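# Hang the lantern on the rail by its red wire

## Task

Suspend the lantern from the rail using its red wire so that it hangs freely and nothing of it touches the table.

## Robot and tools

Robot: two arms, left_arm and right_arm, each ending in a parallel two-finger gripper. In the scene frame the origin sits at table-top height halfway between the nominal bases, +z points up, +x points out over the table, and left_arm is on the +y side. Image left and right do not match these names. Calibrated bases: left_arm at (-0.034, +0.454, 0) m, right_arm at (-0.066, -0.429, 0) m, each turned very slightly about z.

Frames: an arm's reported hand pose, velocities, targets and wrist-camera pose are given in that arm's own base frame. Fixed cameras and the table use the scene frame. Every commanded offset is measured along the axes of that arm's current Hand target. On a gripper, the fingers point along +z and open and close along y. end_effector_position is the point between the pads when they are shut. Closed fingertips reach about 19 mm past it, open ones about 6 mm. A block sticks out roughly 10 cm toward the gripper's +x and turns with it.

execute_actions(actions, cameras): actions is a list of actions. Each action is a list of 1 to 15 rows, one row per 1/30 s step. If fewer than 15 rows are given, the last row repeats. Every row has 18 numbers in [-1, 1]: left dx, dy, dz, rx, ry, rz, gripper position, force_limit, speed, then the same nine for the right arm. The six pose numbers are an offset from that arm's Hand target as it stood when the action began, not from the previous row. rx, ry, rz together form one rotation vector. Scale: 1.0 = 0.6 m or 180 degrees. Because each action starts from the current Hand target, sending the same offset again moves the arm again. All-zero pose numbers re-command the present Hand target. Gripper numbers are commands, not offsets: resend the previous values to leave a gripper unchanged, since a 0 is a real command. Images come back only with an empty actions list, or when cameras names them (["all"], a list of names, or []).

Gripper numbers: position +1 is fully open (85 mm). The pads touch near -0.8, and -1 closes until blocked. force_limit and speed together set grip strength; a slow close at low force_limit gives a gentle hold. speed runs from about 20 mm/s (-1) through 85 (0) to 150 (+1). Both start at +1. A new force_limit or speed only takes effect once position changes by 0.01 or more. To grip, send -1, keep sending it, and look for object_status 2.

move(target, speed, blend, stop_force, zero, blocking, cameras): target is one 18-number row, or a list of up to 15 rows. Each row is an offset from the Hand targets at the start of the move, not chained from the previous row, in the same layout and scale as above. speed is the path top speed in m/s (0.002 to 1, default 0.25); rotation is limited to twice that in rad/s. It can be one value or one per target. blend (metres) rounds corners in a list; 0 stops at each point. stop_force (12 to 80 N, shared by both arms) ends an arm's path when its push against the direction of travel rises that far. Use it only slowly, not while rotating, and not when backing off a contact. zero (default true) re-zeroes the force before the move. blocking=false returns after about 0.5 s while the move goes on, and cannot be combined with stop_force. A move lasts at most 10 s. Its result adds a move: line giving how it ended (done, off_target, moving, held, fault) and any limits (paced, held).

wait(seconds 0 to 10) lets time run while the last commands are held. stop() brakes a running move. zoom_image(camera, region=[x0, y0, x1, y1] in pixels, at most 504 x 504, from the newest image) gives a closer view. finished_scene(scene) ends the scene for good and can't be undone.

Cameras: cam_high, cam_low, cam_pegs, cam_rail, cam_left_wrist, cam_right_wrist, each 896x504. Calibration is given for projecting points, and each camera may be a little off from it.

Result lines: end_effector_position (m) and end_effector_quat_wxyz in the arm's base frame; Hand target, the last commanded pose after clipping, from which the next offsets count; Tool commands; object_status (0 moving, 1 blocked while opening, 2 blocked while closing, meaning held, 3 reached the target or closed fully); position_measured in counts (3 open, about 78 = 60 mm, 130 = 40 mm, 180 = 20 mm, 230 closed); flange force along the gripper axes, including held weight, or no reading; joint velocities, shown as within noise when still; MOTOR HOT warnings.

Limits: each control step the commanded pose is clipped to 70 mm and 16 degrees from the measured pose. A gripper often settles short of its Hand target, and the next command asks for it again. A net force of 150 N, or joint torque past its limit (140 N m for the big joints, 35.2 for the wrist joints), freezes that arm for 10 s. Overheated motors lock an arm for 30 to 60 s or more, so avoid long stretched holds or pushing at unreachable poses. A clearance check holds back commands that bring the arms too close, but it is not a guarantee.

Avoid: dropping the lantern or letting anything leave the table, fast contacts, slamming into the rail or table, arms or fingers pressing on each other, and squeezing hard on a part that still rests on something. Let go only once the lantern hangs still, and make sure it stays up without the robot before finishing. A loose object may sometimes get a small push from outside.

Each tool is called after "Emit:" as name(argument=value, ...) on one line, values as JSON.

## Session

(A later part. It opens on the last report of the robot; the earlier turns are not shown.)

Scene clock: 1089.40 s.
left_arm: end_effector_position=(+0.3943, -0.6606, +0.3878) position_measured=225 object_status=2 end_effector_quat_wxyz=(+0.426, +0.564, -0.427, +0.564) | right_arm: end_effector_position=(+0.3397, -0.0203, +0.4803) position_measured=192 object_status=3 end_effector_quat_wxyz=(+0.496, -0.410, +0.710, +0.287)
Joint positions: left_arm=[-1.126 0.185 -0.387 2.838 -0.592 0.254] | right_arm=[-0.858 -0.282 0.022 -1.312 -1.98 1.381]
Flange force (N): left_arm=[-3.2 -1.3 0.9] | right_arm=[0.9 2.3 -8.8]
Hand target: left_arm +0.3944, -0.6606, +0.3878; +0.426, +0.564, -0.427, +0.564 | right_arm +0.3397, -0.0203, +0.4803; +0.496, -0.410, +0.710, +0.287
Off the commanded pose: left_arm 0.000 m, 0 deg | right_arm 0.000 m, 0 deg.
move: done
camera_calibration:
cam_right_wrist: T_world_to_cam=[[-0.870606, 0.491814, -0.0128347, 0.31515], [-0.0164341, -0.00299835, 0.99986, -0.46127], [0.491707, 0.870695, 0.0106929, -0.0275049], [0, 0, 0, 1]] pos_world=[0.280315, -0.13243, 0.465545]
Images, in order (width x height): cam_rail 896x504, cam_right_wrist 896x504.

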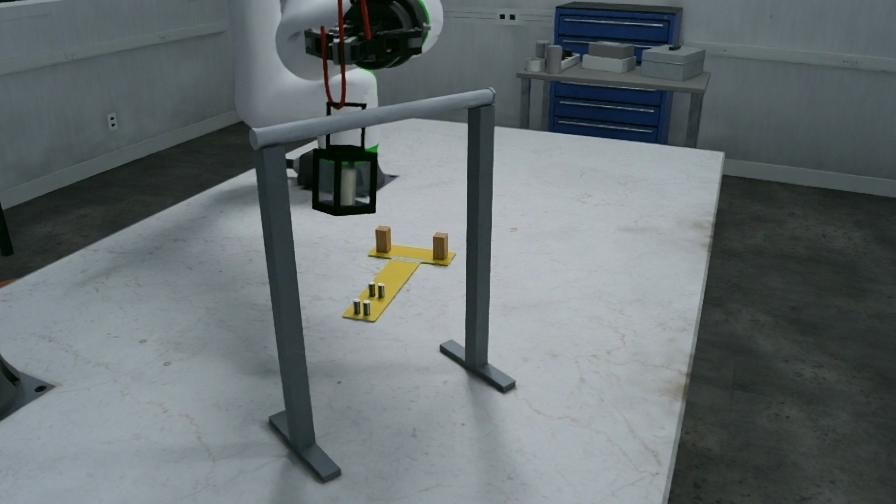

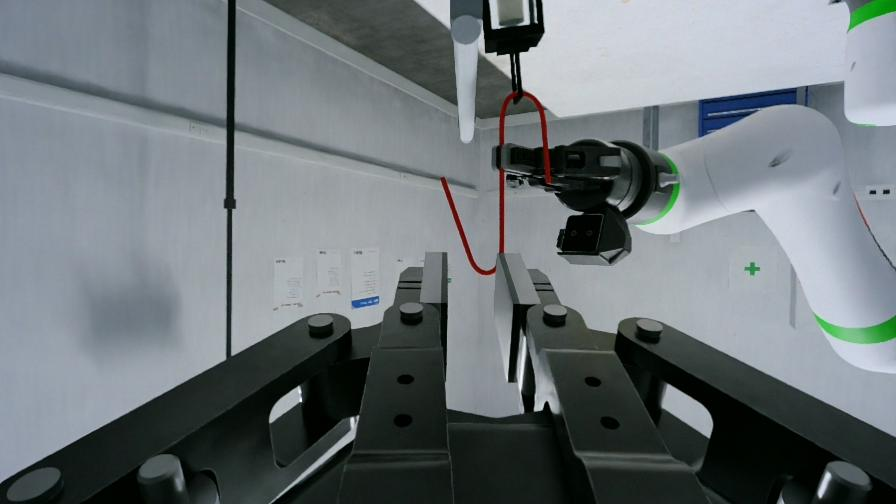

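Emit:
move(target=[[-0.1333,0,0,0,0,0,-1,0,-1,0,0,0,0,0,0,-0.5,0,-0.5],[-0.2,-0.0119,0.0117,0,0,0,-1,0,-1,0,0,0,0,0,0,-0.5,0,-0.5]], speed=0.06, blend=0.01, cameras=["cam_right_wrist","cam_rail"])

Emit:
zoom_image(camera="cam_right_wrist", region=[380, 0, 680, 290])

Emit:
zoom_image(camera="cam_rail", region=[230, 0, 530, 260])

Scene clock: 1097.47 s.
left_arm: end_effector_position=(+0.4032, -0.6652, +0.2679) position_measured=225 object_status=2 end_effector_quat_wxyz=(+0.426, +0.564, -0.427, +0.564) | right_arm: end_effector_position=(+0.3397, -0.0203, +0.4803) position_measured=192 object_status=3 end_effector_quat_wxyz=(+0.496, -0.410, +0.710, +0.287)
Joint positions: left_arm=[-1.118 0.386 -0.444 2.906 -0.843 0.158] | right_arm=[-0.858 -0.282 0.022 -1.312 -1.98 1.381]
Flange force (N): left_arm=[-3.0 -1.2 0.7] | right_arm=[1.2 3.0 -8.3]
Hand target: left_arm +0.4032, -0.6652, +0.2678; +0.426, +0.564, -0.427, +0.564 | right_arm +0.3397, -0.0203, +0.4803; +0.496, -0.410, +0.710, +0.287
Off the commanded pose: left_arm 0.000 m, 0 deg | right_arm 0.000 m, 0 deg.
move: done
camera_calibration:
cam_right_wrist: T_world_to_cam=[[-0.870606, 0.491814, -0.0128347, 0.31515], [-0.0164341, -0.00299835, 0.99986, -0.46127], [0.491707, 0.870695, 0.0106929, -0.0275049], [0, 0, 0, 1]] pos_world=[0.280315, -0.13243, 0.465545]
Images, in order (width x height): cam_rail 896x504, cam_right_wrist 896x504.

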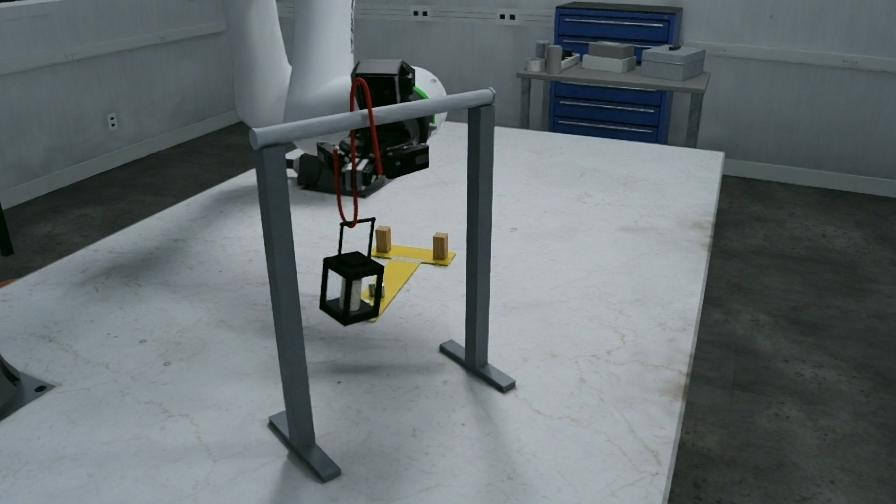

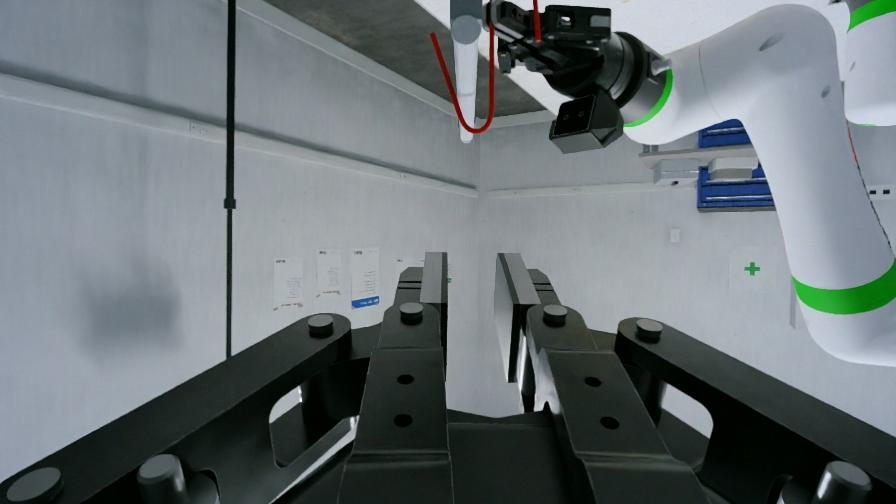

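Scaled by 1.680.

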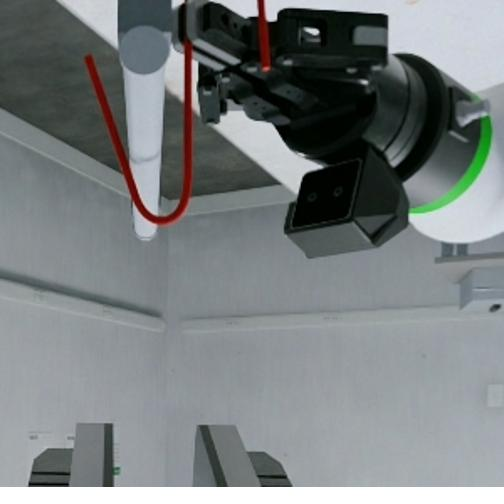

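Scaled by 1.680.

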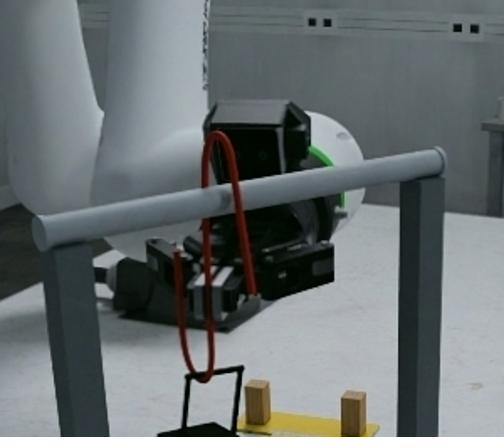

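Emit:
move(target=[-0.0333,-0.0071,0.007,0,0,0,-1,0,-1,0,0,0,0,0,0,-0.5,0,-0.5], speed=0.04)

Emit:
move(target=[-0.03,0,0,0,0,0,-1,0,-1,0,0,0,0,0,0,-0.5,0,-0.5], speed=0.01, stop_force=12, cameras=["cam_right_wrist","cam_rail"])

Emit:
zoom_image(camera="cam_right_wrist", region=[380, 0, 680, 290])

Emit:
zoom_image(camera="cam_rail", region=[230, 0, 530, 260])

Scene clock: 1102.63 s.
left_arm: end_effector_position=(+0.4084, -0.6681, +0.2479) position_measured=225 object_status=2 end_effector_quat_wxyz=(+0.426, +0.564, -0.427, +0.564) | right_arm: end_effector_position=(+0.3397, -0.0203, +0.4803) position_measured=192 object_status=3 end_effector_quat_wxyz=(+0.496, -0.410, +0.710, +0.287)
Joint positions: left_arm=[-1.111 0.433 -0.437 2.904 -0.883 0.152] | right_arm=[-0.858 -0.282 0.022 -1.312 -1.98 1.381]
Flange force (N): left_arm=[-3.1 -1.3 1.4] | right_arm=[1.1 2.6 -8.5]
Hand target: left_arm +0.4084, -0.6681, +0.2478; +0.426, +0.564, -0.427, +0.564 | right_arm +0.3397, -0.0203, +0.4803; +0.496, -0.410, +0.710, +0.287
Off the commanded pose: left_arm 0.000 m, 0 deg | right_arm 0.000 m, 0 deg.
move: done

Scene clock: 1103.70 s.
left_arm: end_effector_position=(+0.4085, -0.6681, +0.2432) position_measured=225 object_status=2 end_effector_quat_wxyz=(+0.426, +0.564, -0.426, +0.564) | right_arm: end_effector_position=(+0.3397, -0.0203, +0.4803) position_measured=192 object_status=3 end_effector_quat_wxyz=(+0.496, -0.410, +0.710, +0.287)
Joint positions: left_arm=[-1.111 0.443 -0.438 2.906 -0.894 0.148] | right_arm=[-0.858 -0.282 0.022 -1.312 -1.98 1.381]
Flange force (N): left_arm=[9.9 -4.5 4.2] | right_arm=[1.2 2.9 -9.3]
Hand target: left_arm +0.4085, -0.6681, +0.2431; +0.426, +0.564, -0.426, +0.564 (not the last commanded pose) | right_arm +0.3397, -0.0203, +0.4803; +0.496, -0.410, +0.710, +0.287
Off the commanded pose: left_arm 0.013 m, 0 deg | right_arm 0.000 m, 0 deg.
move: contact (left_arm)
camera_calibration:
cam_right_wrist: T_world_to_cam=[[-0.870606, 0.491814, -0.0128347, 0.31515], [-0.0164341, -0.00299835, 0.99986, -0.46127], [0.491707, 0.870695, 0.0106929, -0.0275049], [0, 0, 0, 1]] pos_world=[0.280315, -0.13243, 0.465545]
Images, in order (width x height): cam_rail 896x504, cam_right_wrist 896x504.

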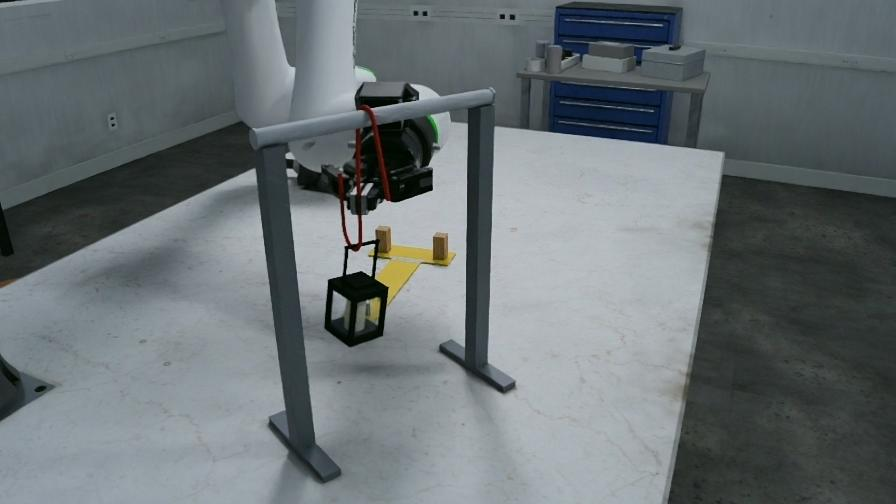

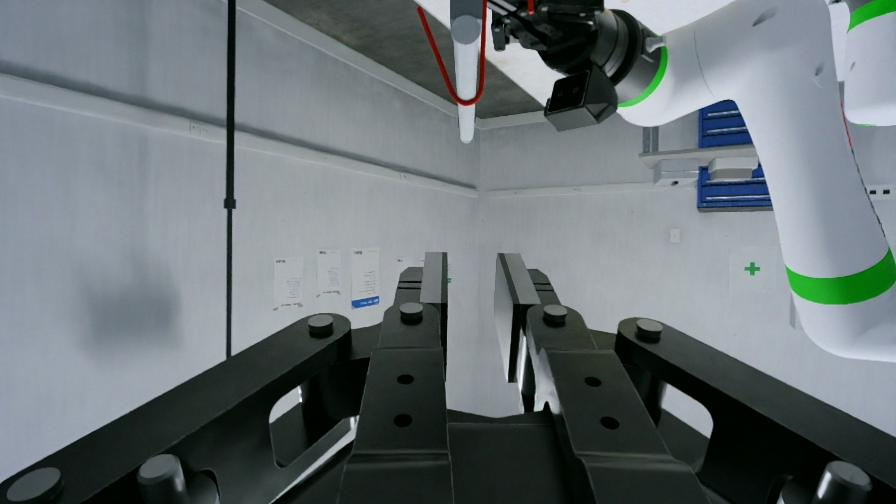

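Scaled by 1.680.

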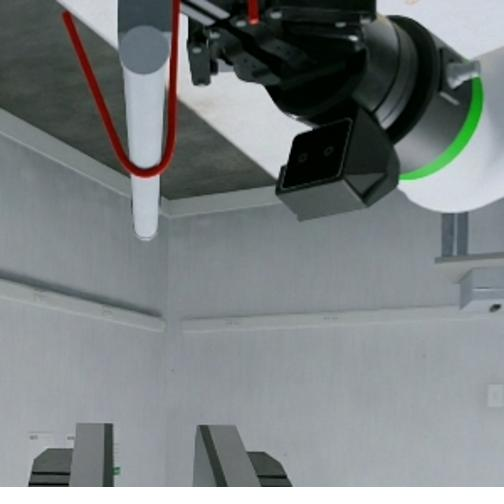

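Scaled by 1.680.

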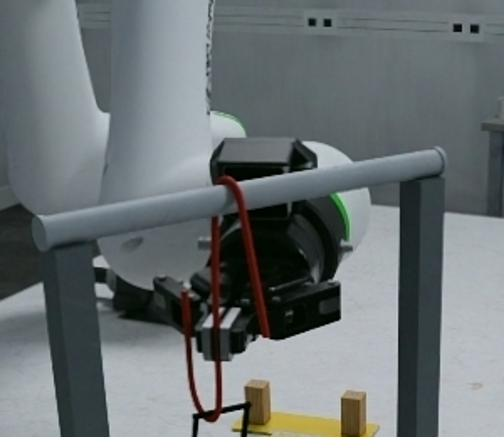

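Emit:
execute_actions(actions=[[[0.0015,0,0,0,0,0,-1,0,-1,0,0,0,0,0,0,-0.5,0,-0.5]],[[0,0,0,0,0,0,-0.52,0,-1,0,0,0,0,0,0,-0.5,0,-0.5]],[[0,0,0,0,0,0,-0.52,0,-1,0,0,0,0,0,0,-0.5,0,-0.5]]], cameras=["cam_right_wrist","cam_left_wrist"])

Scene clock: 1108.60 s.
left_arm: end_effector_position=(+0.4085, -0.6681, +0.2440) position_measured=195 object_status=3 end_effector_quat_wxyz=(+0.426, +0.564, -0.426, +0.564) | right_arm: end_effector_position=(+0.3397, -0.0203, +0.4803) position_measured=192 object_status=3 end_effector_quat_wxyz=(+0.496, -0.410, +0.710, +0.287)
Joint positions: left_arm=[-1.111 0.441 -0.438 2.906 -0.892 0.149] | right_arm=[-0.858 -0.282 0.022 -1.312 -1.98 1.381]
Flange force (N): left_arm=[-0.8 -1.7 1.7] | right_arm=[1.1 2.8 -8.8]
Flange force at the end of the 1st action (N): left_arm=[3.0 -3.9 3.4] | right_arm=[1.1 2.3 -9.5]
Flange force at the end of the 2nd action (N): left_arm=[-1.3 -2.4 1.7] | right_arm=[1.1 2.8 -8.4]
Hand target: left_arm +0.4085, -0.6681, +0.2440; +0.426, +0.564, -0.426, +0.564 | right_arm +0.3397, -0.0203, +0.4803; +0.496, -0.410, +0.710, +0.287
Off the commanded pose: left_arm 0.000 m, 0 deg | right_arm 0.000 m, 0 deg.
camera_calibration:
cam_left_wrist: T_world_to_cam=[[-0.965569, -0.259744, 0.0144542, 0.223268], [-0.0972321, 0.308799, -0.946144, 0.499171], [0.241292, -0.914973, -0.323422, -0.498944], [0, 0, 0, 1]] pos_world=[0.384507, -0.552671, 0.307691]
cam_right_wrist: T_world_to_cam=[[-0.870606, 0.491814, -0.0128347, 0.31515], [-0.0164341, -0.00299835, 0.99986, -0.46127], [0.491707, 0.870695, 0.0106929, -0.0275049], [0, 0, 0, 1]] pos_world=[0.280315, -0.13243, 0.465545]
Images, in order (width x height): cam_left_wrist 896x504, cam_right_wrist 896x504.

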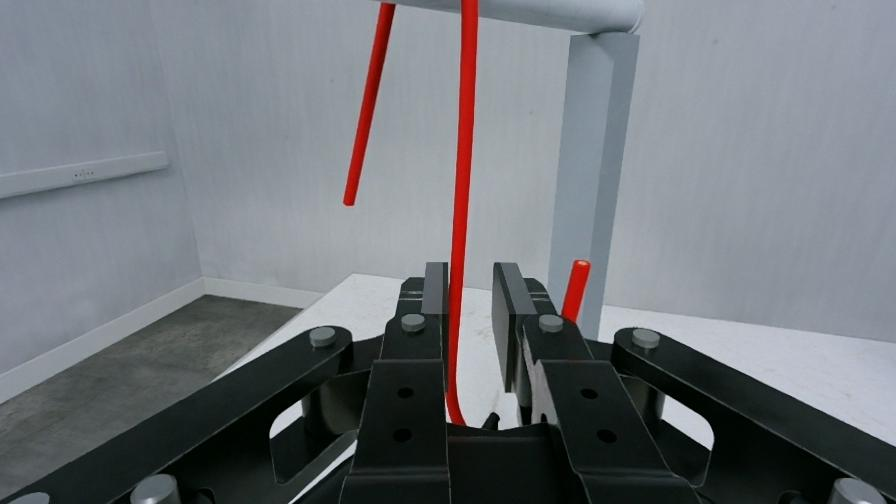

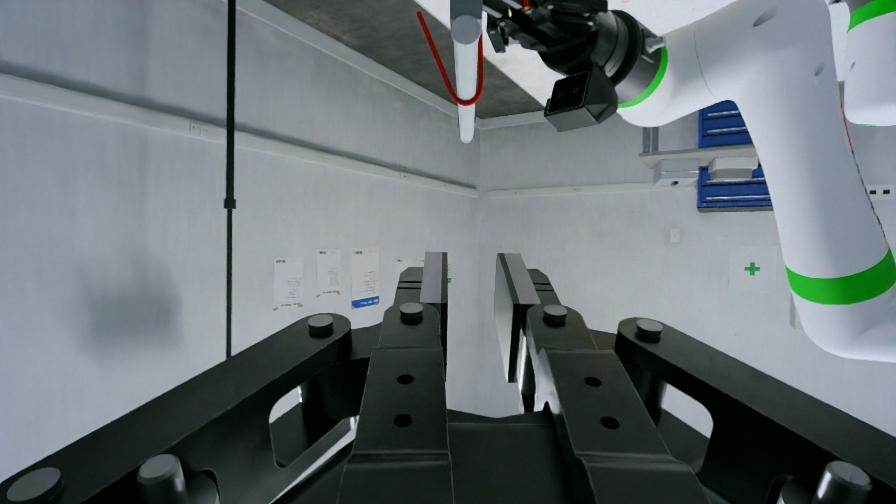

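Emit:
move(target=[[0,-0.006,0,0,0,0,-0.52,0,-1,0,0,0,0,0,0,-0.5,0,-0.5],[0,-0.006,-0.25,0,0,0,-0.52,0,-1,0,0,0,0,0,0,-0.5,0,-0.5]], speed=[0.03,0.06], cameras=["cam_right_wrist","cam_left_wrist","cam_rail"])

Scene clock: 1114.83 s.
left_arm: end_effector_position=(+0.3710, -0.5228, +0.2441) position_measured=195 object_status=3 end_effector_quat_wxyz=(+0.426, +0.564, -0.426, +0.564) | right_arm: end_effector_position=(+0.3397, -0.0203, +0.4803) position_measured=192 object_status=3 end_effector_quat_wxyz=(+0.496, -0.410, +0.710, +0.287)
Joint positions: left_arm=[-1.008 0.191 -0.825 2.809 -1.041 0.172] | right_arm=[-0.858 -0.282 0.022 -1.312 -1.98 1.381]
Flange force (N): left_arm=[-0.3 -1.8 0.8] | right_arm=[0.7 2.9 -9.2]
Hand target: left_arm +0.3710, -0.5228, +0.2441; +0.426, +0.564, -0.426, +0.564 | right_arm +0.3397, -0.0203, +0.4803; +0.496, -0.410, +0.710, +0.287
Off the commanded pose: left_arm 0.000 m, 0 deg | right_arm 0.000 m, 0 deg.
move: done
camera_calibration:
cam_left_wrist: T_world_to_cam=[[-0.965569, -0.259744, 0.0144542, 0.2248], [-0.0972321, 0.308799, -0.946144, 0.450657], [0.241292, -0.914973, -0.323422, -0.35695], [0, 0, 0, 1]] pos_world=[0.347007, -0.407371, 0.307691]
cam_right_wrist: T_world_to_cam=[[-0.870606, 0.491814, -0.0128347, 0.31515], [-0.0164341, -0.00299835, 0.99986, -0.46127], [0.491707, 0.870695, 0.0106929, -0.0275049], [0, 0, 0, 1]] pos_world=[0.280315, -0.13243, 0.465545]
Images, in order (width x height): cam_rail 896x504, cam_left_wrist 896x504, cam_right_wrist 896x504.

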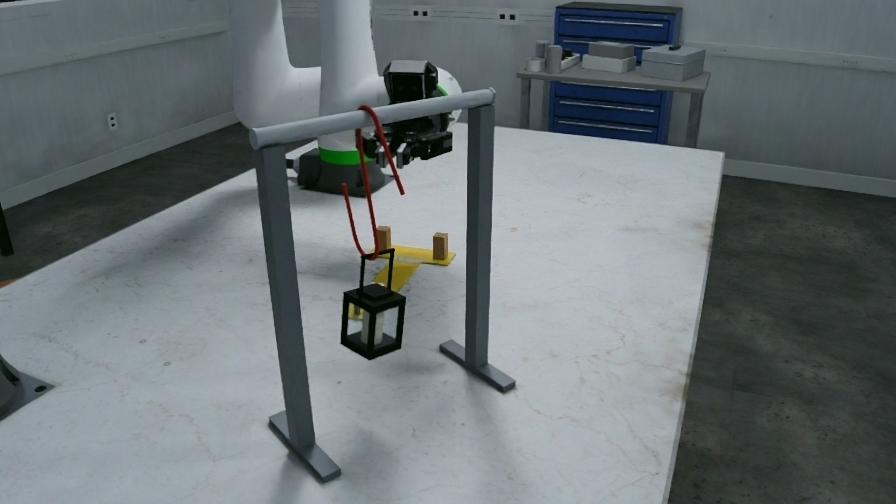

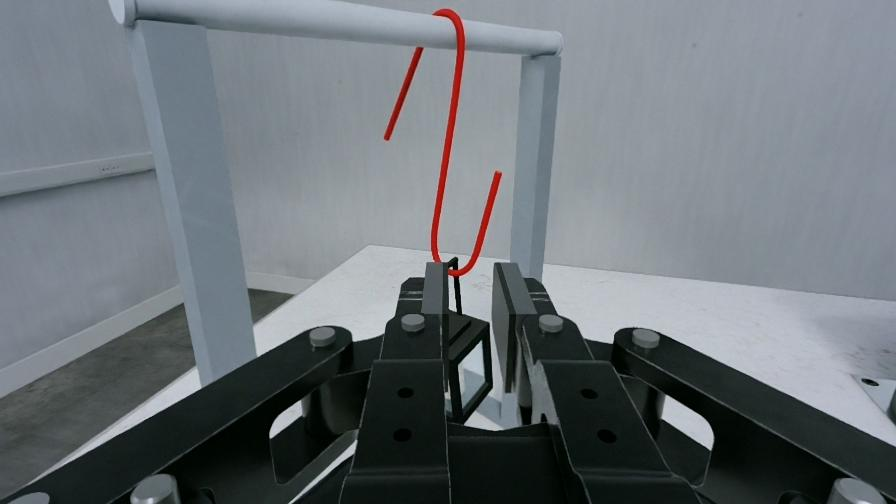

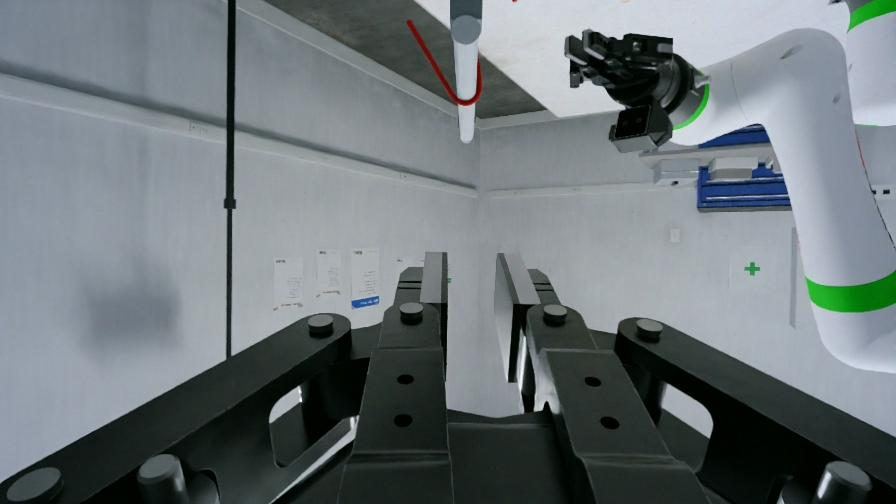

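Hanging cleanly. Check for steadiness.

Emit:
wait(seconds=2.5, cameras=["cam_left_wrist","cam_rail"])

Scene clock: 1118.27 s.
left_arm: end_effector_position=(+0.3710, -0.5228, +0.2441) position_measured=195 object_status=3 end_effector_quat_wxyz=(+0.426, +0.564, -0.426, +0.564) | right_arm: end_effector_position=(+0.3397, -0.0203, +0.4803) position_measured=192 object_status=3 end_effector_quat_wxyz=(+0.496, -0.410, +0.710, +0.287)
Joint positions: left_arm=[-1.008 0.191 -0.825 2.809 -1.041 0.172] | right_arm=[-0.858 -0.282 0.022 -1.312 -1.98 1.381]
Flange force (N): left_arm=[-0.3 -2.0 1.2] | right_arm=[1.2 3.0 -9.2]
Hand target: left_arm +0.3710, -0.5228, +0.2441; +0.426, +0.564, -0.426, +0.564 | right_arm +0.3397, -0.0203, +0.4803; +0.496, -0.410, +0.710, +0.287
Tool commands: left_gripper/position=-0.52 left_gripper/force_limit=+0.0 left_gripper/speed=-1.0 right_gripper/position=-0.5 right_gripper/force_limit=+0.0 right_gripper/speed=-0.5
Off the commanded pose: left_arm 0.000 m, 0 deg | right_arm 0.000 m, 0 deg.
wait: 2.50 s; at rest from the start
camera_calibration:
cam_left_wrist: T_world_to_cam=[[-0.965569, -0.259744, 0.0144542, 0.2248], [-0.0972321, 0.308799, -0.946144, 0.450657], [0.241292, -0.914973, -0.323422, -0.35695], [0, 0, 0, 1]] pos_world=[0.347007, -0.407371, 0.307691]
Images, in order (width x height): cam_rail 896x504, cam_left_wrist 896x504.

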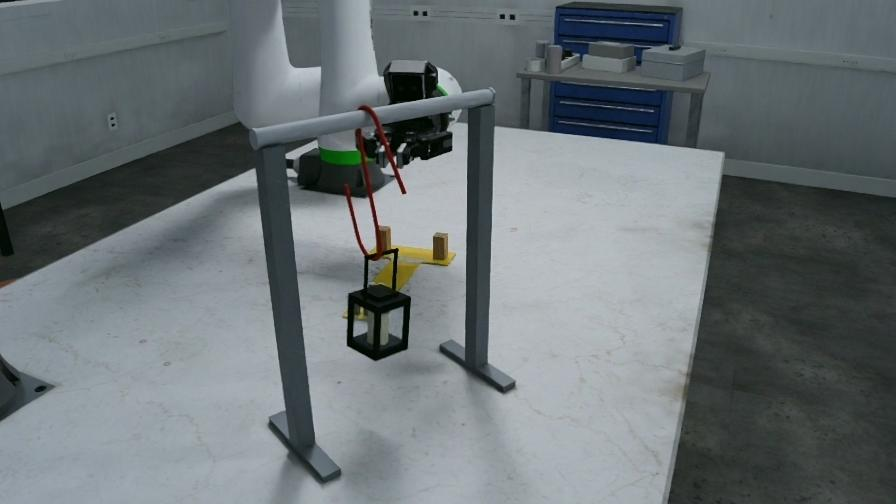

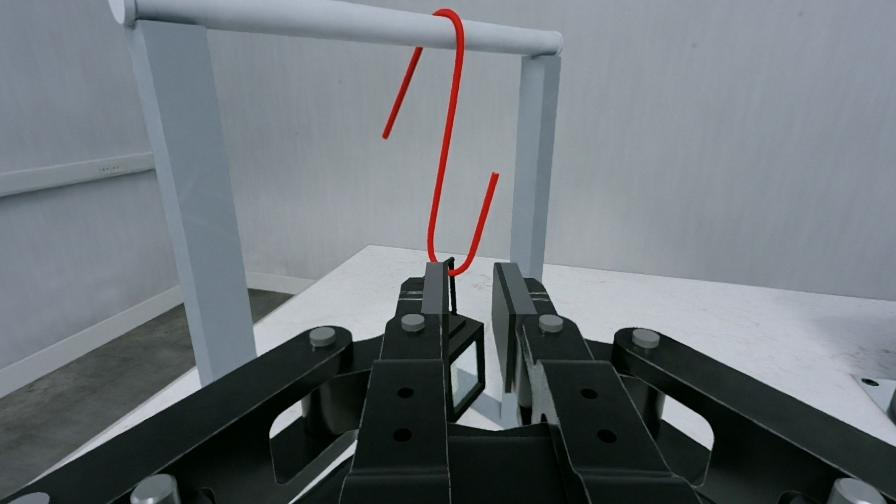

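Emit:
finished_scene(scene=2)

The scene is finished: the task was done.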